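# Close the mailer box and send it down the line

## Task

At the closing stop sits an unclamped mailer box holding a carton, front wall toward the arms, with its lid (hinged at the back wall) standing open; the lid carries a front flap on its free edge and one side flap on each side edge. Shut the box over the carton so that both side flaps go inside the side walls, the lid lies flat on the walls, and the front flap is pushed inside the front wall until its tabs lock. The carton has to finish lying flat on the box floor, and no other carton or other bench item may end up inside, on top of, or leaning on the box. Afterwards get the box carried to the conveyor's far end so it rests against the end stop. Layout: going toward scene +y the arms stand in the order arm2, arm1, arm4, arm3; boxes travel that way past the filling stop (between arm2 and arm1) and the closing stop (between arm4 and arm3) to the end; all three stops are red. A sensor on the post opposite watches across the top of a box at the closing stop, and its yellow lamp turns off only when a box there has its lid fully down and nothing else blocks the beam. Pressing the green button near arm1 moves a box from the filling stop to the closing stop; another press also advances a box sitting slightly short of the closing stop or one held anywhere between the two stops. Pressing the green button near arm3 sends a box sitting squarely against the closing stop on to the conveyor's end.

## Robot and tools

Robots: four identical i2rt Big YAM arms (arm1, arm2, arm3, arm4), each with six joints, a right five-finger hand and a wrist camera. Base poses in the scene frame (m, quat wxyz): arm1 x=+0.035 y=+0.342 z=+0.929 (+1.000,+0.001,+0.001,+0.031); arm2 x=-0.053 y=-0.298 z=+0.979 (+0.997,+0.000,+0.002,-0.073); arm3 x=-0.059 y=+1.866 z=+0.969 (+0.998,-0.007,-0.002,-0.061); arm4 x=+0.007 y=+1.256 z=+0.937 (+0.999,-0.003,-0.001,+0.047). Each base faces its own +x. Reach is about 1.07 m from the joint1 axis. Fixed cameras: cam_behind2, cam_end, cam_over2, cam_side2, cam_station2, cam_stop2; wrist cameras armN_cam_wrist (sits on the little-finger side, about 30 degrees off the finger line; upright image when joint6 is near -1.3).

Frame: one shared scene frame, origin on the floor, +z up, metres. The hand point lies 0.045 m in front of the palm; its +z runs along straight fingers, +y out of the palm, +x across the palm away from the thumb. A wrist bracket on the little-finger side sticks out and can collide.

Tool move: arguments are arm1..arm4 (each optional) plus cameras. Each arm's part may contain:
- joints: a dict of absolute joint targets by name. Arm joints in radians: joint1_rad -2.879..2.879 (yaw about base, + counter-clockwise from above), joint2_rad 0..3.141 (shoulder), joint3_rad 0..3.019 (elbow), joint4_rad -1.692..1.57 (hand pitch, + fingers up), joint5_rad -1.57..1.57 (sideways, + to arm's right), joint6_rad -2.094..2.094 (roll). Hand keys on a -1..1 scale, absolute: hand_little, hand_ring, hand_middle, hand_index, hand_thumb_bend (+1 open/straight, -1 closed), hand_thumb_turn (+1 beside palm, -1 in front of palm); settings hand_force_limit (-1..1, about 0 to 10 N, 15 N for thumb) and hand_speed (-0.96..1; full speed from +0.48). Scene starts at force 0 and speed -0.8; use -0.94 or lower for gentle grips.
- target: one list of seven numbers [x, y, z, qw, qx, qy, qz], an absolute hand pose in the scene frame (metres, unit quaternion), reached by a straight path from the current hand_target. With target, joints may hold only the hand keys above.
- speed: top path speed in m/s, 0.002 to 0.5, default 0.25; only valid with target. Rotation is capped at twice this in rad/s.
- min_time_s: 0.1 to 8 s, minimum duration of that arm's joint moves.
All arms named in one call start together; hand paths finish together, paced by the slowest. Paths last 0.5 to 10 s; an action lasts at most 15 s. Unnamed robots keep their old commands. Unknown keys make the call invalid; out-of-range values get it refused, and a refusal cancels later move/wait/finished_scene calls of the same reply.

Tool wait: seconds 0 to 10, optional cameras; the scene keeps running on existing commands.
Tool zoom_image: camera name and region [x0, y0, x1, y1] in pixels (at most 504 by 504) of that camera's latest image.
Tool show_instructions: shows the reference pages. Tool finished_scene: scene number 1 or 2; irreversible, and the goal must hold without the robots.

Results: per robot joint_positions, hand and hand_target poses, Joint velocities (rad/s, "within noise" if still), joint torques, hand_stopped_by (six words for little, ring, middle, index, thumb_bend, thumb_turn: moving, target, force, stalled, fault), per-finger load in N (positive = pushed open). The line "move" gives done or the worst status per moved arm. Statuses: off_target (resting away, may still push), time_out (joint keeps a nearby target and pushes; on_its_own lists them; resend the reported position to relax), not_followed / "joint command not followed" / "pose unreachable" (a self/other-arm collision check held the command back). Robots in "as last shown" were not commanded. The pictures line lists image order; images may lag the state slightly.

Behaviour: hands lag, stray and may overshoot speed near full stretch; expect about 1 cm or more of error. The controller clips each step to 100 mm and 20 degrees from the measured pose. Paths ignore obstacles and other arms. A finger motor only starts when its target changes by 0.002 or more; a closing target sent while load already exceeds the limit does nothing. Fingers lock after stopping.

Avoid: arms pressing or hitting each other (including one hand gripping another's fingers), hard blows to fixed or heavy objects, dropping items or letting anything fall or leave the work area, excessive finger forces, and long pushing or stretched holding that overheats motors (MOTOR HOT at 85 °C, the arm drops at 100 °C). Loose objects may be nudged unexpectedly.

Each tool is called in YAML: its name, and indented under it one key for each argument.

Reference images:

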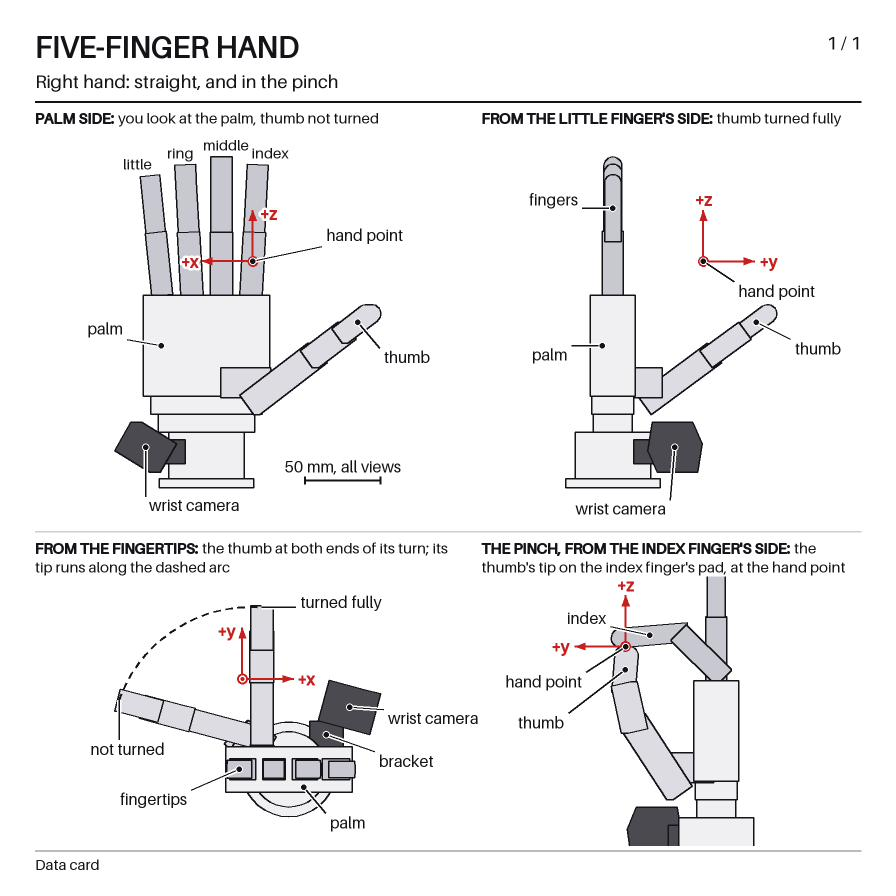

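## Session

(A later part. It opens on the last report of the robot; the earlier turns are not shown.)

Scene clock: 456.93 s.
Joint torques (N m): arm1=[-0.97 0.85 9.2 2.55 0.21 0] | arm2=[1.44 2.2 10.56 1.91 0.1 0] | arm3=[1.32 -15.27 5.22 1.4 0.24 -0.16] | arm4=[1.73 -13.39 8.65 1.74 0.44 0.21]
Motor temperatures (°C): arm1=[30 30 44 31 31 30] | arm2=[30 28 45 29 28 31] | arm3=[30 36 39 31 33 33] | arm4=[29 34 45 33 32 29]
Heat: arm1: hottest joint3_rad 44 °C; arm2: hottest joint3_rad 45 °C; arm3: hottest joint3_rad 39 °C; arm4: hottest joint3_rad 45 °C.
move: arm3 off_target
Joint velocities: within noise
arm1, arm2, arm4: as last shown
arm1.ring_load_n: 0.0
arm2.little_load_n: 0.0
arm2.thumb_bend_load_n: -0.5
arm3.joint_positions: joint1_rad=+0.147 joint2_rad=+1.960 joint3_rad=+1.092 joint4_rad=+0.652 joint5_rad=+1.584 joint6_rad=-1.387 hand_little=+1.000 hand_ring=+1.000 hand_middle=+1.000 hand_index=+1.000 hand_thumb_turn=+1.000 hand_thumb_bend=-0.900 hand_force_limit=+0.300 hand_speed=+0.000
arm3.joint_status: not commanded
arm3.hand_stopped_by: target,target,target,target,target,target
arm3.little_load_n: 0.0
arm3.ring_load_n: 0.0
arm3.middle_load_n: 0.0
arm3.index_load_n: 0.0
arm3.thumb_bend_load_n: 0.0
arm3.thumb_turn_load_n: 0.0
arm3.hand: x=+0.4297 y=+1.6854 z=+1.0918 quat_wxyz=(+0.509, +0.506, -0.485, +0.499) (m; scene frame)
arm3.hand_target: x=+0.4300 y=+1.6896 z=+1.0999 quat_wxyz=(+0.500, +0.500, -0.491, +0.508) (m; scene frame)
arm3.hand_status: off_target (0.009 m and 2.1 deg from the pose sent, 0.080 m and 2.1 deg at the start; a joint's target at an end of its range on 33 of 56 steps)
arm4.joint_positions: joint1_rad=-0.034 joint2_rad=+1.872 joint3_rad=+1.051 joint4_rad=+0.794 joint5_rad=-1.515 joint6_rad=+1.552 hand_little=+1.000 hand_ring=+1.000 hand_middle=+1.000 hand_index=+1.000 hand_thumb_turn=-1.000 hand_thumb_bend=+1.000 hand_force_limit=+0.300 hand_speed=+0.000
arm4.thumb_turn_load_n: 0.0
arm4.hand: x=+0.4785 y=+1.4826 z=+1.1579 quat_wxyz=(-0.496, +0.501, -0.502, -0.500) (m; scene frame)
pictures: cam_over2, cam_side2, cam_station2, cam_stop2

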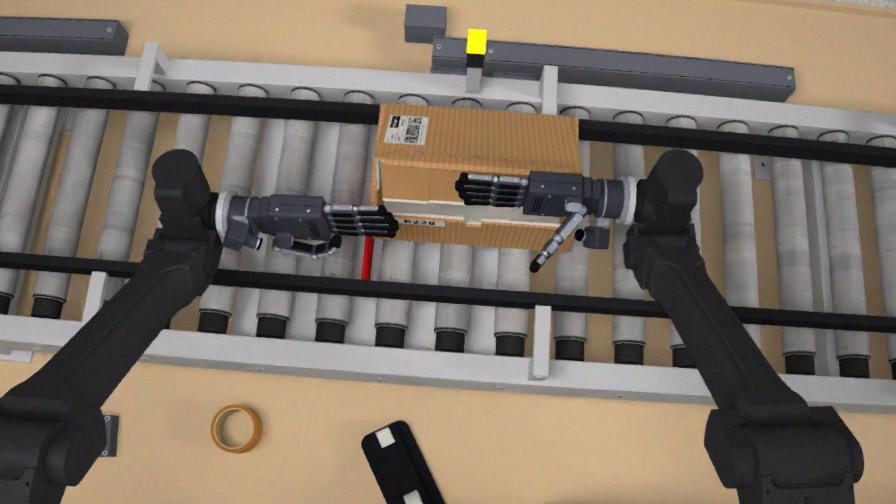

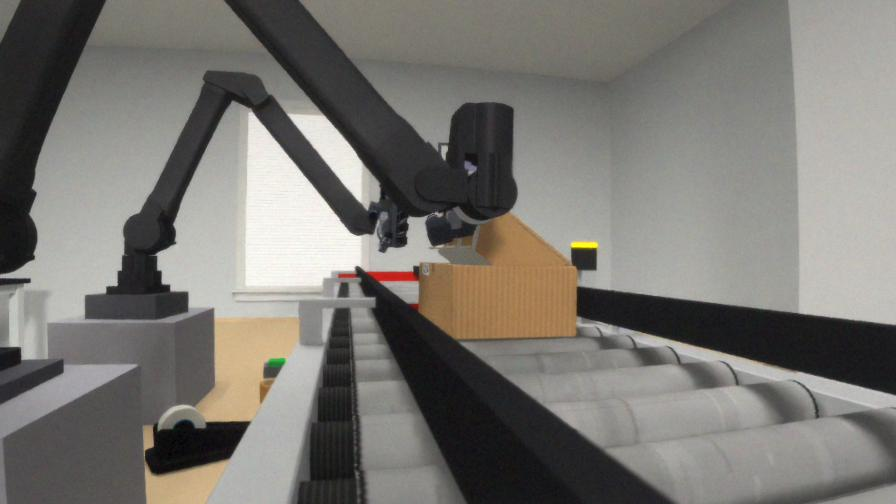

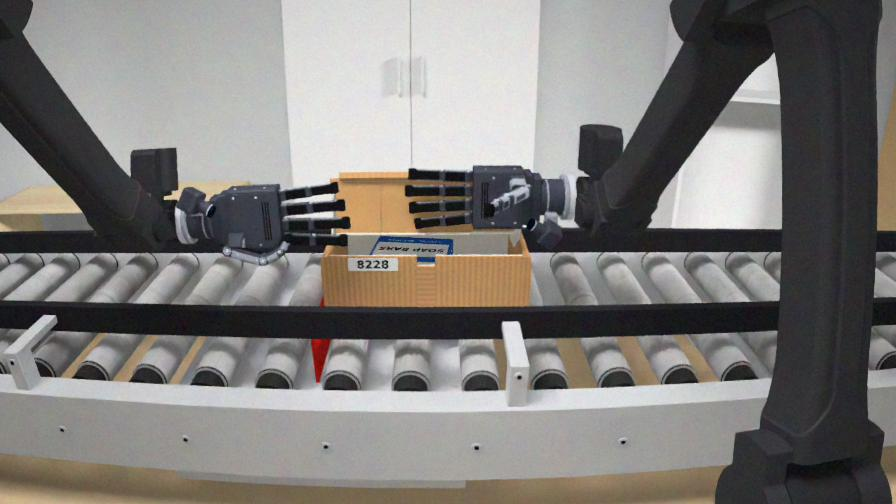

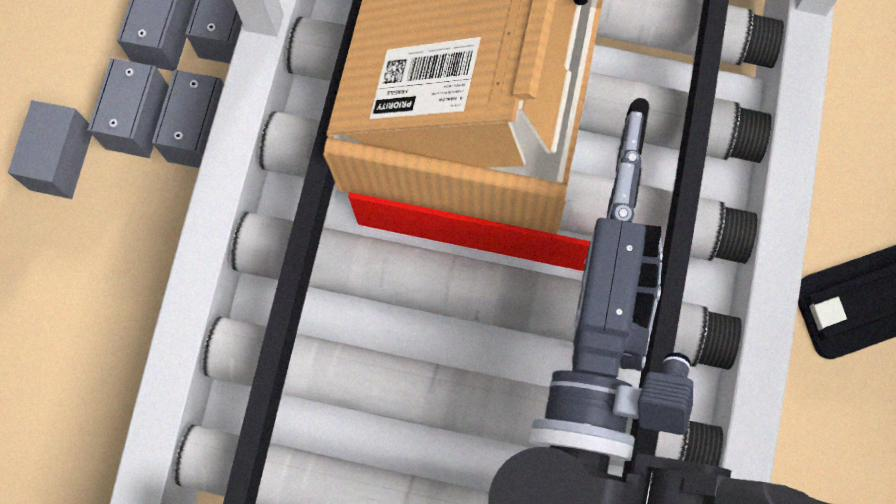

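move:
  arm4: {"target": [0.474, 1.487, 1.158, 0.5, -0.5, 0.5, 0.5], "speed": 0.05}
  arm3: {"target": [0.330, 1.700, 1.260, 0.5, 0.5, -0.5, 0.5], "speed": 0.2}

move:
  arm3: {"target": [0.360, 1.640, 1.320, -0.2419, 0.6643, -0.6643, 0.2418], "speed": 0.4}
  cameras: ["cam_side2","cam_over2","cam_station2"]

zoom_image:
  camera: "cam_side2"
  region: [330, 160, 590, 320]

zoom_image:
  camera: "cam_over2"
  region: [350, 80, 610, 280]

Scene clock: 462.10 s.
Joint torques (N m): arm1=[-1.03 0.91 9.2 2.54 0.21 0.01] | arm2=[1.44 2.2 10.65 1.92 0.12 -0.02] | arm3=[1.67 -9.64 6.76 0.72 0.05 -0.32] | arm4=[1.26 -14.86 5.63 1.92 0.24 0.14]
Motor temperatures (°C): arm1=[30 30 44 31 31 30] | arm2=[30 28 45 29 28 31] | arm3=[30 36 39 31 33 33] | arm4=[29 34 45 33 32 29]
Heat: arm1: hottest joint3_rad 44 °C; arm2: hottest joint3_rad 45 °C; arm3: hottest joint3_rad 39 °C; arm4: hottest joint3_rad 45 °C.
move: arm3 off_target; arm4 done
Joint velocities: within noise
arm1, arm2: as last shown
arm2.thumb_bend_load_n: 0.0
arm3.joint_positions: joint1_rad=+0.173 joint2_rad=+1.446 joint3_rad=+0.905 joint4_rad=+0.531 joint5_rad=+1.585 joint6_rad=-1.549 hand_little=+1.000 hand_ring=+1.000 hand_middle=+1.000 hand_index=+1.000 hand_thumb_turn=+1.000 hand_thumb_bend=-0.900 hand_force_limit=+0.300 hand_speed=+0.000
arm3.joint_status: not commanded
arm3.hand_stopped_by: target,target,target,target,target,target
arm3.little_load_n: 0.0
arm3.ring_load_n: 0.0
arm3.middle_load_n: 0.0
arm3.index_load_n: 0.0
arm3.thumb_bend_load_n: 0.0
arm3.thumb_turn_load_n: 0.0
arm3.hand: x=+0.3312 y=+1.6955 z=+1.2581 quat_wxyz=(+0.490, +0.502, -0.491, +0.516) (m; scene frame)
arm3.hand_target: x=+0.3301 y=+1.6993 z=+1.2599 quat_wxyz=(+0.492, +0.508, -0.485, +0.515) (m; scene frame)
arm3.hand_status: off_target (0.005 m and 2.4 deg from the pose sent, 0.196 m and 2.1 deg at the start; a joint's target at an end of its range on 75 of 75 steps)
arm4.joint_positions: joint1_rad=-0.031 joint2_rad=+1.872 joint3_rad=+1.037 joint4_rad=+0.879 joint5_rad=-1.508 joint6_rad=+1.617 hand_little=+1.000 hand_ring=+1.000 hand_middle=+1.000 hand_index=+1.000 hand_thumb_turn=-1.000 hand_thumb_bend=+1.000 hand_force_limit=+0.300 hand_speed=+0.000
arm4.joint_status: not commanded
arm4.hand_stopped_by: target,target,target,target,target,target
arm4.little_load_n: 0.0
arm4.ring_load_n: 0.0
arm4.middle_load_n: 0.0
arm4.index_load_n: 0.0
arm4.thumb_bend_load_n: 0.0
arm4.thumb_turn_load_n: 0.0
arm4.hand: x=+0.4750 y=+1.4839 z=+1.1598 quat_wxyz=(-0.500, +0.501, -0.501, -0.499) (m; scene frame)
arm4.hand_target: x=+0.4740 y=+1.4870 z=+1.1580 quat_wxyz=(-0.499, +0.501, -0.501, -0.499) (m; scene frame)
arm4.hand_status: done (0.004 m and 0.2 deg from the pose sent, 0.006 m and 0.6 deg at the start)
pictures: none

Scene clock: 465.20 s.
Joint torques (N m): arm1=[-0.97 0.85 9.2 2.55 0.21 0] | arm2=[1.38 2.14 10.55 1.91 0.13 -0.01] | arm3=[0.09 -9.29 13.16 0.46 -0.39 -0.08] | arm4=[1.96 -14.45 5.75 1.85 0.21 0.17]
Motor temperatures (°C): arm1=[30 30 44 31 31 30] | arm2=[30 28 45 29 28 31] | arm3=[30 36 40 31 33 33] | arm4=[29 34 45 33 32 29]
Heat: arm1: hottest joint3_rad 44 °C; arm2: hottest joint3_rad 45 °C; arm3: hottest joint3_rad 40 °C; arm4: hottest joint3_rad 45 °C.
move: arm3 off_target
Joint velocities: within noise
arm1, arm2, arm4: as last shown
arm2.little_load_n: 0.5
arm2.thumb_turn_load_n: 0.5
arm3.joint_positions: joint1_rad=-0.528 joint2_rad=+1.377 joint3_rad=+1.530 joint4_rad=-1.196 joint5_rad=-0.410 joint6_rad=-0.533 hand_little=+1.000 hand_ring=+1.000 hand_middle=+1.000 hand_index=+1.000 hand_thumb_turn=+1.000 hand_thumb_bend=-0.900 hand_force_limit=+0.300 hand_speed=+0.000
arm3.joint_status: not commanded
arm3.hand_stopped_by: target,target,target,target,target,target
arm3.little_load_n: 0.0
arm3.ring_load_n: 0.0
arm3.middle_load_n: 0.0
arm3.index_load_n: 0.0
arm3.thumb_bend_load_n: 0.0
arm3.thumb_turn_load_n: 0.0
arm3.hand: x=+0.3532 y=+1.6484 z=+1.2930 quat_wxyz=(-0.238, +0.669, -0.669, +0.218) (m; scene frame)
arm3.hand_target: x=+0.3588 y=+1.6407 z=+1.3196 quat_wxyz=(-0.242, +0.664, -0.665, +0.242) (m; scene frame)
arm3.hand_status: off_target (0.029 m and 2.9 deg from the pose sent, 0.088 m and 96.5 deg at the start; pose on its path clipped on 42 of 93 steps)
arm4.joint_positions: joint1_rad=-0.031 joint2_rad=+1.872 joint3_rad=+1.037 joint4_rad=+0.881 joint5_rad=-1.508 joint6_rad=+1.619 hand_little=+1.000 hand_ring=+1.000 hand_middle=+1.000 hand_index=+1.000 hand_thumb_turn=-1.000 hand_thumb_bend=+1.000 hand_force_limit=+0.300 hand_speed=+0.000
arm4.thumb_turn_load_n: -0.5
arm4.hand: x=+0.4750 y=+1.4839 z=+1.1600 quat_wxyz=(-0.499, +0.500, -0.501, -0.499) (m; scene frame)
pictures: cam_over2, cam_side2, cam_station2

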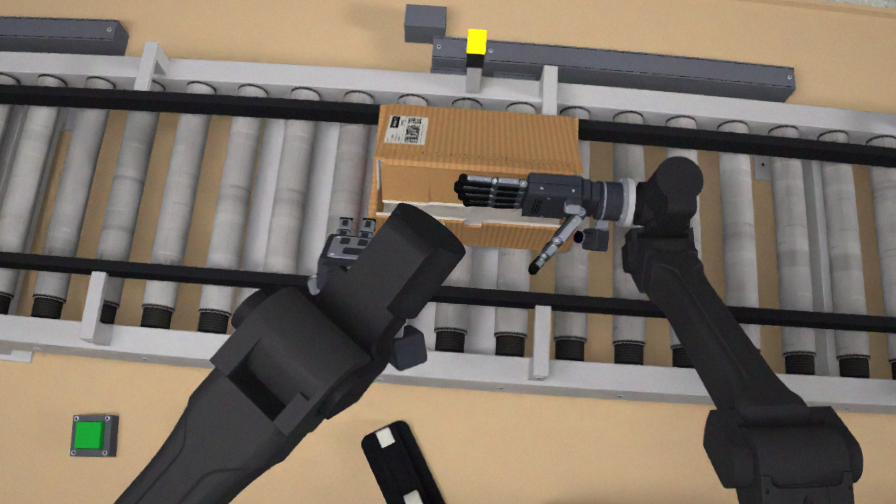

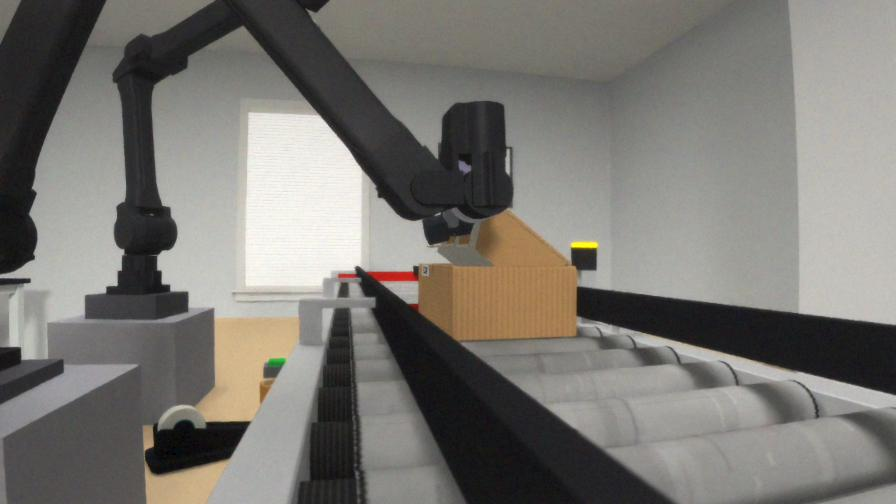

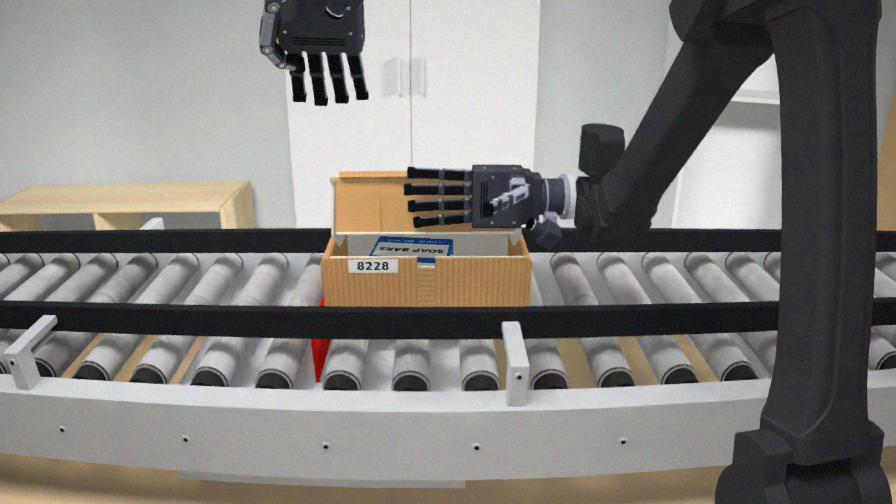

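Scaled by 1.938 from the camera's 896x504 image, which has a finer 1280x720 frame.

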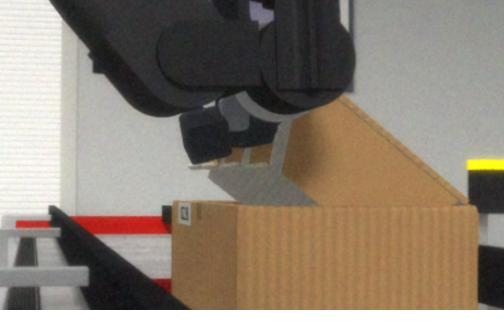

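Scaled by 1.938 from the camera's 896x504 image, which has a finer 1280x720 frame.

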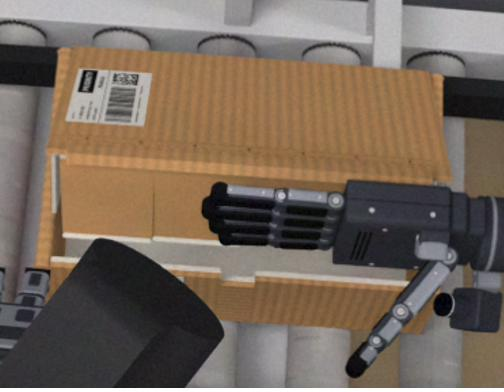

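move:
  arm3: {"target": [0.500, 1.618, 1.225, -0.2419, 0.6643, -0.6643, 0.2418], "speed": 0.2}
  cameras: ["cam_side2","cam_over2","cam_station2","cam_stop2","cam_behind2"]

zoom_image:
  camera: "cam_stop2"
  region: [320, 0, 680, 250]

zoom_image:
  camera: "cam_over2"
  region: [350, 80, 610, 280]

Scene clock: 467.33 s.
Joint torques (N m): arm1=[-1.03 0.91 9.21 2.55 0.21 0] | arm2=[1.32 2.37 10.55 1.94 0.11 0] | arm3=[1.38 -13.74 13.23 1.46 -0.19 0.04] | arm4=[1.73 -15.15 5.72 1.98 0.28 0.18]
Motor temperatures (°C): arm1=[30 30 44 31 31 30] | arm2=[30 28 45 29 28 31] | arm3=[30 36 40 31 33 33] | arm4=[29 34 44 33 32 29]
Heat: arm1: hottest joint3_rad 44 °C; arm2: hottest joint3_rad 45 °C; arm3: hottest joint3_rad 40 °C; arm4: hottest joint3_rad 44 °C.
move: arm3 off_target
Joint velocities: within noise
arm1.joint_positions: joint1_rad=-0.032 joint2_rad=+0.646 joint3_rad=+1.328 joint4_rad=-1.360 joint5_rad=+0.140 joint6_rad=-1.155 hand_little=+1.000 hand_ring=+1.000 hand_middle=+1.000 hand_index=+1.000 hand_thumb_turn=+1.000 hand_thumb_bend=+1.000 hand_force_limit=+0.000 hand_speed=-0.800
arm1.joint_status: not commanded
arm1.hand_stopped_by: target,target,target,target,target,target
arm1.little_load_n: 0.0
arm1.ring_load_n: 0.0
arm1.middle_load_n: 0.0
arm1.index_load_n: 0.0
arm1.thumb_bend_load_n: 0.0
arm1.thumb_turn_load_n: 0.0
arm1.hand: x=+0.2644 y=+0.2774 z=+1.3774 quat_wxyz=(-0.035, +0.878, -0.203, +0.433) (m; scene frame)
arm1.hand_target: x=+0.2640 y=+0.2774 z=+1.3855 quat_wxyz=(-0.037, +0.873, -0.203, +0.441) (m; scene frame)
arm1.hand_status: not commanded
arm2.joint_positions: joint1_rad=+0.199 joint2_rad=+0.614 joint3_rad=+1.377 joint4_rad=-1.233 joint5_rad=+0.174 joint6_rad=-1.171 hand_little=+1.000 hand_ring=+1.000 hand_middle=+1.000 hand_index=+1.000 hand_thumb_turn=+1.000 hand_thumb_bend=+1.000 hand_force_limit=+0.000 hand_speed=-0.800
arm2.joint_status: not commanded
arm2.hand_stopped_by: target,target,target,target,target,target
arm2.little_load_n: 0.0
arm2.ring_load_n: 0.0
arm2.middle_load_n: 0.0
arm2.index_load_n: 0.0
arm2.thumb_bend_load_n: 0.0
arm2.thumb_turn_load_n: 0.0
arm2.hand: x=+0.1875 y=-0.3623 z=+1.4826 quat_wxyz=(-0.044, +0.830, -0.192, +0.522) (m; scene frame)
arm2.hand_target: x=+0.1859 y=-0.3624 z=+1.4940 quat_wxyz=(-0.047, +0.823, -0.191, +0.533) (m; scene frame)
arm2.hand_status: not commanded
arm3.joint_positions: joint1_rad=-0.420 joint2_rad=+1.686 joint3_rad=+1.622 joint4_rad=-0.967 joint5_rad=-0.345 joint6_rad=-0.433 hand_little=+1.000 hand_ring=+1.000 hand_middle=+1.000 hand_index=+1.000 hand_thumb_turn=+1.000 hand_thumb_bend=-0.900 hand_force_limit=+0.300 hand_speed=+0.000
arm3.joint_status: not commanded
arm3.hand_stopped_by: target,target,target,target,target,target
arm3.little_load_n: -0.5
arm3.ring_load_n: 0.0
arm3.middle_load_n: 0.0
arm3.index_load_n: 0.0
arm3.thumb_bend_load_n: 0.0
arm3.thumb_turn_load_n: -0.5
arm3.hand: x=+0.4791 y=+1.6235 z=+1.1935 quat_wxyz=(-0.231, +0.669, -0.675, +0.208) (m; scene frame)
arm3.hand_target: x=+0.4980 y=+1.6189 z=+1.2256 quat_wxyz=(-0.242, +0.664, -0.664, +0.242) (m; scene frame)
arm3.hand_status: off_target (0.038 m and 4.3 deg from the pose sent, 0.165 m and 2.9 deg at the start)
arm4: as last shown
arm4.thumb_turn_load_n: 0.0
pictures: cam_behind2, cam_over2, cam_side2, cam_station2, cam_stop2

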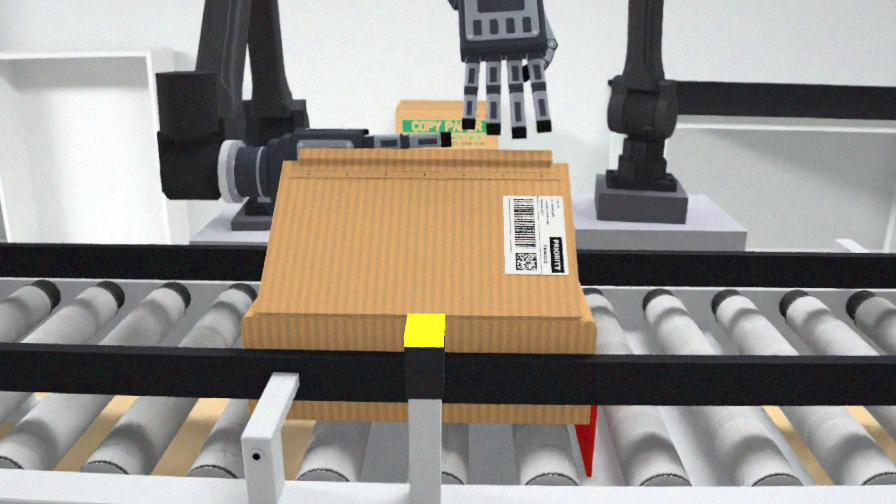

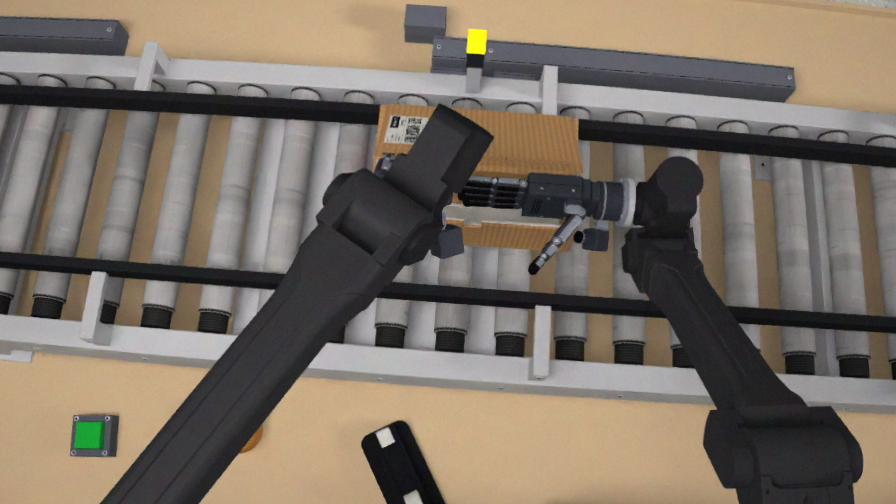

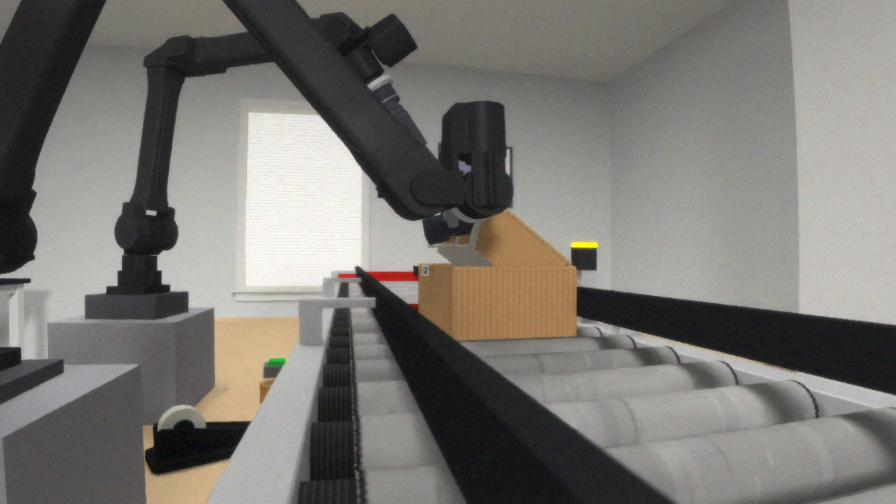

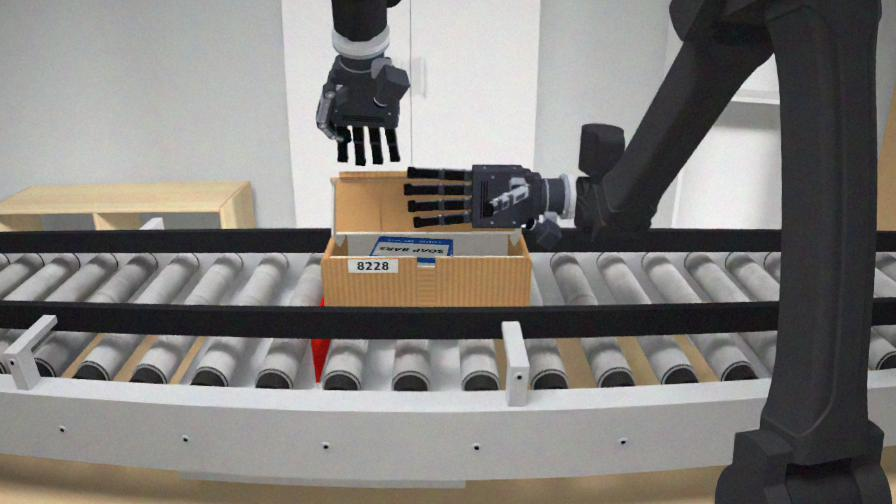

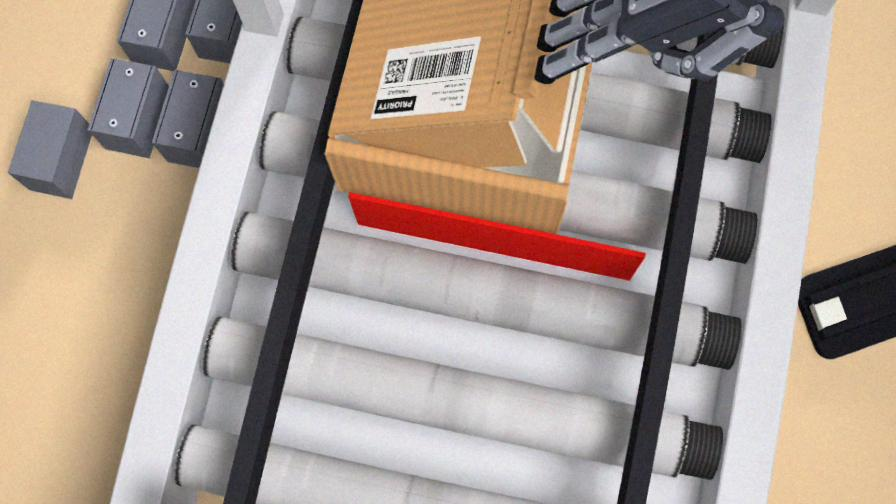

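Scaled by 1.400 from the camera's 896x504 image, which has a finer 1280x720 frame.

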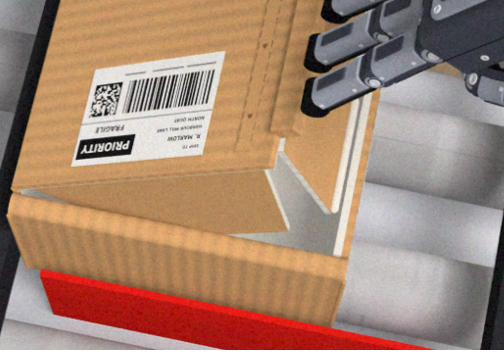

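Scaled by 1.938 from the camera's 896x504 image, which has a finer 1280x720 frame.

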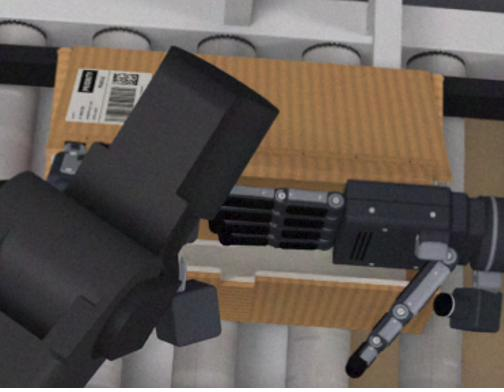

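move:
  arm3: {"target": [0.535, 1.618, 1.235, -0.2419, 0.6643, -0.6643, 0.2418], "speed": 0.15}
  cameras: ["cam_side2","cam_station2","cam_stop2","cam_behind2"]

zoom_image:
  camera: "cam_stop2"
  region: [320, 0, 680, 250]

zoom_image:
  camera: "cam_behind2"
  region: [230, 60, 630, 340]

Scene clock: 468.90 s.
Joint torques (N m): arm1=[-1.03 0.85 9.2 2.54 0.21 0] | arm2=[1.55 2.08 10.52 1.89 0.11 -0.02] | arm3=[1.14 -14.33 13.38 0.58 -0.17 0.05] | arm4=[2.02 -14.33 5.76 2.02 0.24 0.19]
Motor temperatures (°C): arm1=[30 30 44 31 31 30] | arm2=[30 28 45 29 28 31] | arm3=[30 36 40 31 33 33] | arm4=[29 34 44 33 32 29]
Heat: arm1: hottest joint3_rad 44 °C; arm2: hottest joint3_rad 45 °C; arm3: hottest joint3_rad 40 °C; arm4: hottest joint3_rad 44 °C.
move: arm3 off_target
Joint velocities: within noise
arm1, arm2, arm4: as last shown
arm3.joint_positions: joint1_rad=-0.388 joint2_rad=+1.767 joint3_rad=+1.758 joint4_rad=-0.986 joint5_rad=-0.327 joint6_rad=-0.408 hand_little=+1.000 hand_ring=+1.000 hand_middle=+1.000 hand_index=+1.000 hand_thumb_turn=+1.000 hand_thumb_bend=-0.900 hand_force_limit=+0.300 hand_speed=+0.000
arm3.joint_status: not commanded
arm3.hand_stopped_by: target,target,target,target,target,target
arm3.little_load_n: 0.0
arm3.ring_load_n: 0.0
arm3.middle_load_n: 0.0
arm3.index_load_n: 0.0
arm3.thumb_bend_load_n: 0.0
arm3.thumb_turn_load_n: 0.0
arm3.hand: x=+0.5207 y=+1.6205 z=+1.2067 quat_wxyz=(-0.234, +0.670, -0.670, +0.221) (m; scene frame)
arm3.hand_target: x=+0.5336 y=+1.6186 z=+1.2349 quat_wxyz=(-0.242, +0.664, -0.664, +0.242) (m; scene frame)
arm3.hand_status: off_target (0.032 m and 2.7 deg from the pose sent, 0.070 m and 4.3 deg at the start)
pictures: cam_behind2, cam_side2, cam_station2, cam_stop2

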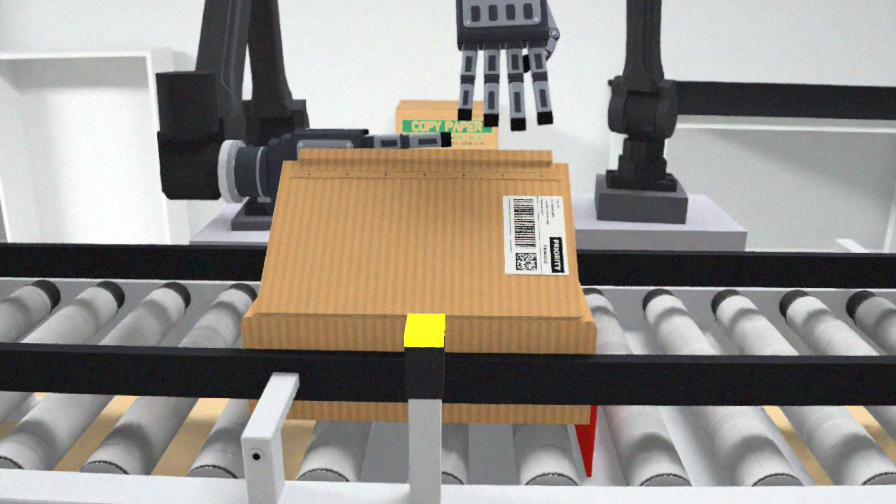

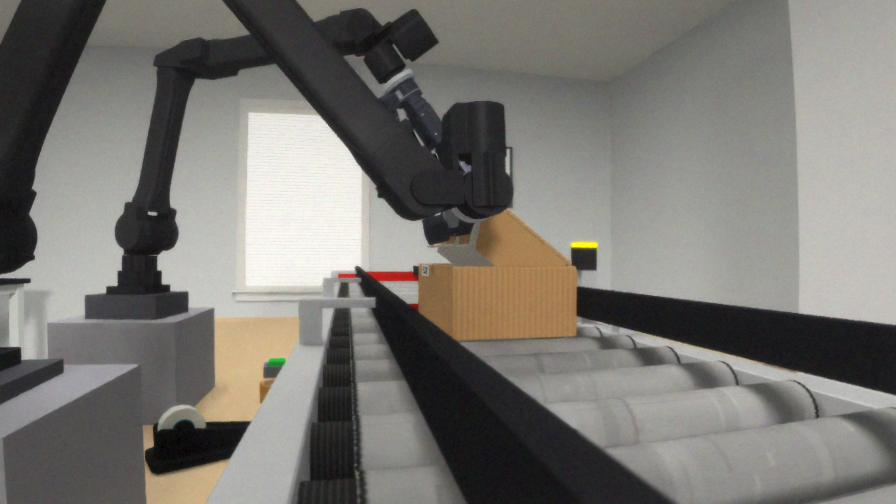

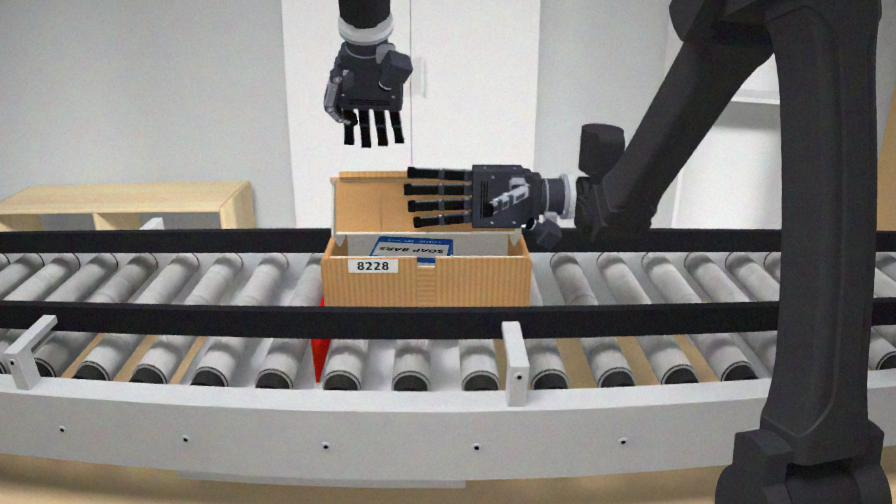

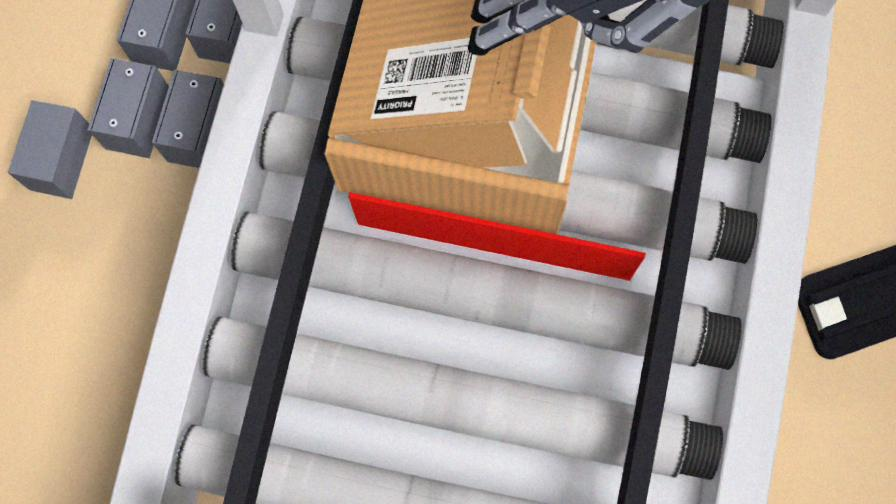

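Scaled by 1.400 from the camera's 896x504 image, which has a finer 1280x720 frame.

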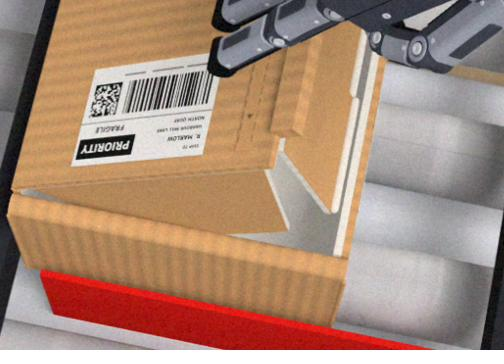

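Scaled by 1.260 from the camera's 896x504 image, which has a finer 1280x720 frame.

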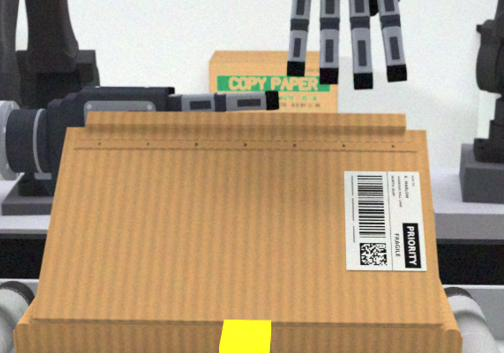

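move:
  arm3: {"target": [0.530, 1.618, 1.185, -0.2419, 0.6643, -0.6643, 0.2418], "speed": 0.1}
  cameras: ["cam_side2","cam_station2","cam_stop2","cam_behind2"]

zoom_image:
  camera: "cam_stop2"
  region: [320, 0, 680, 250]

zoom_image:
  camera: "cam_side2"
  region: [330, 160, 590, 320]

Scene clock: 470.40 s.
Joint torques (N m): arm1=[-1.03 0.91 9.18 2.54 0.21 0] | arm2=[1.38 2.26 10.51 1.91 0.11 -0.01] | arm3=[1.03 -14.86 8.01 1.52 -0.23 0.01] | arm4=[1.08 -14.86 5.72 1.78 0.26 0.2]
Motor temperatures (°C): arm1=[30 30 44 31 31 30] | arm2=[30 28 45 29 28 31] | arm3=[30 36 41 31 33 33] | arm4=[29 34 44 33 32 29]
Heat: arm1: hottest joint3_rad 44 °C; arm2: hottest joint3_rad 45 °C; arm3: hottest joint3_rad 41 °C; arm4: hottest joint3_rad 44 °C.
move: arm3 done
Joint velocities: within noise
arm1, arm2, arm4: as last shown
arm3.joint_positions: joint1_rad=-0.388 joint2_rad=+1.767 joint3_rad=+1.684 joint4_rad=-0.880 joint5_rad=-0.327 joint6_rad=-0.408 hand_little=+1.000 hand_ring=+1.000 hand_middle=+1.000 hand_index=+1.000 hand_thumb_turn=+1.000 hand_thumb_bend=-0.900 hand_force_limit=+0.300 hand_speed=+0.000
arm3.joint_status: not commanded
arm3.hand_stopped_by: target,target,target,target,target,target
arm3.little_load_n: 0.0
arm3.ring_load_n: 0.0
arm3.middle_load_n: 0.0
arm3.index_load_n: 0.0
arm3.thumb_bend_load_n: 0.0
arm3.thumb_turn_load_n: 0.0
arm3.hand: x=+0.5265 y=+1.6169 z=+1.1815 quat_wxyz=(-0.238, +0.668, -0.664, +0.235) (m; scene frame)
arm3.hand_target: x=+0.5299 y=+1.6180 z=+1.1851 quat_wxyz=(-0.242, +0.665, -0.664, +0.242) (m; scene frame)
arm3.hand_status: done (0.005 m and 1.0 deg from the pose sent, 0.024 m and 2.7 deg at the start)
pictures: cam_behind2, cam_side2, cam_station2, cam_stop2

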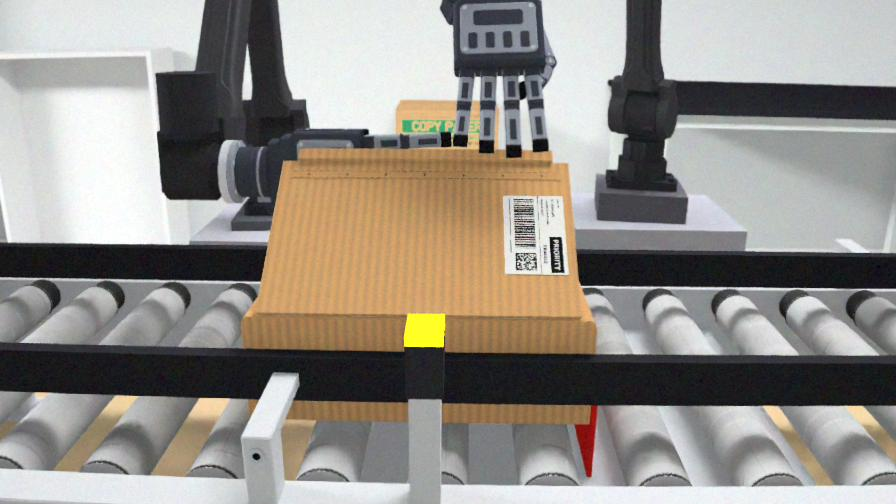

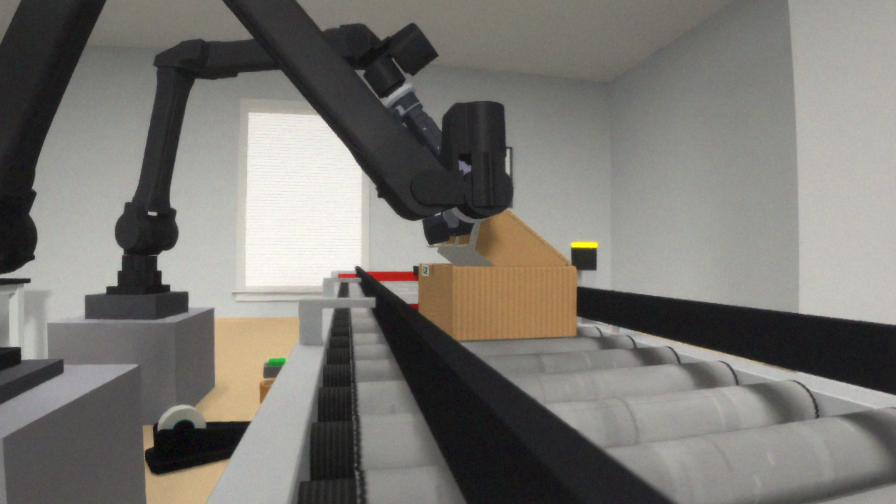

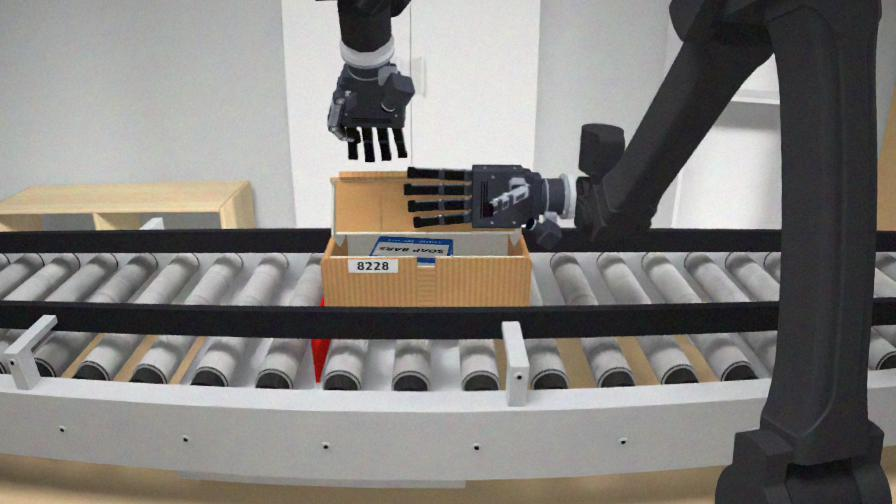

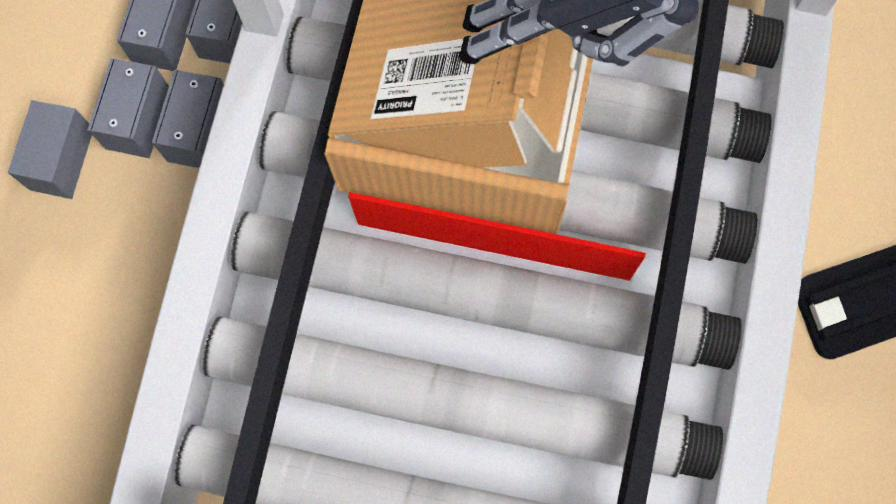

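Scaled by 1.400 from the camera's 896x504 image, which has a finer 1280x720 frame.

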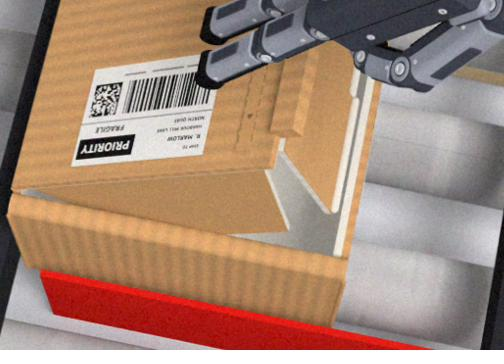

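Scaled by 1.938 from the camera's 896x504 image, which has a finer 1280x720 frame.

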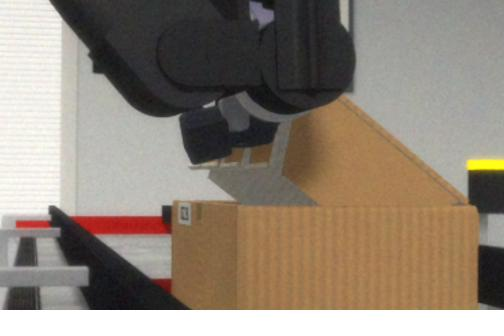

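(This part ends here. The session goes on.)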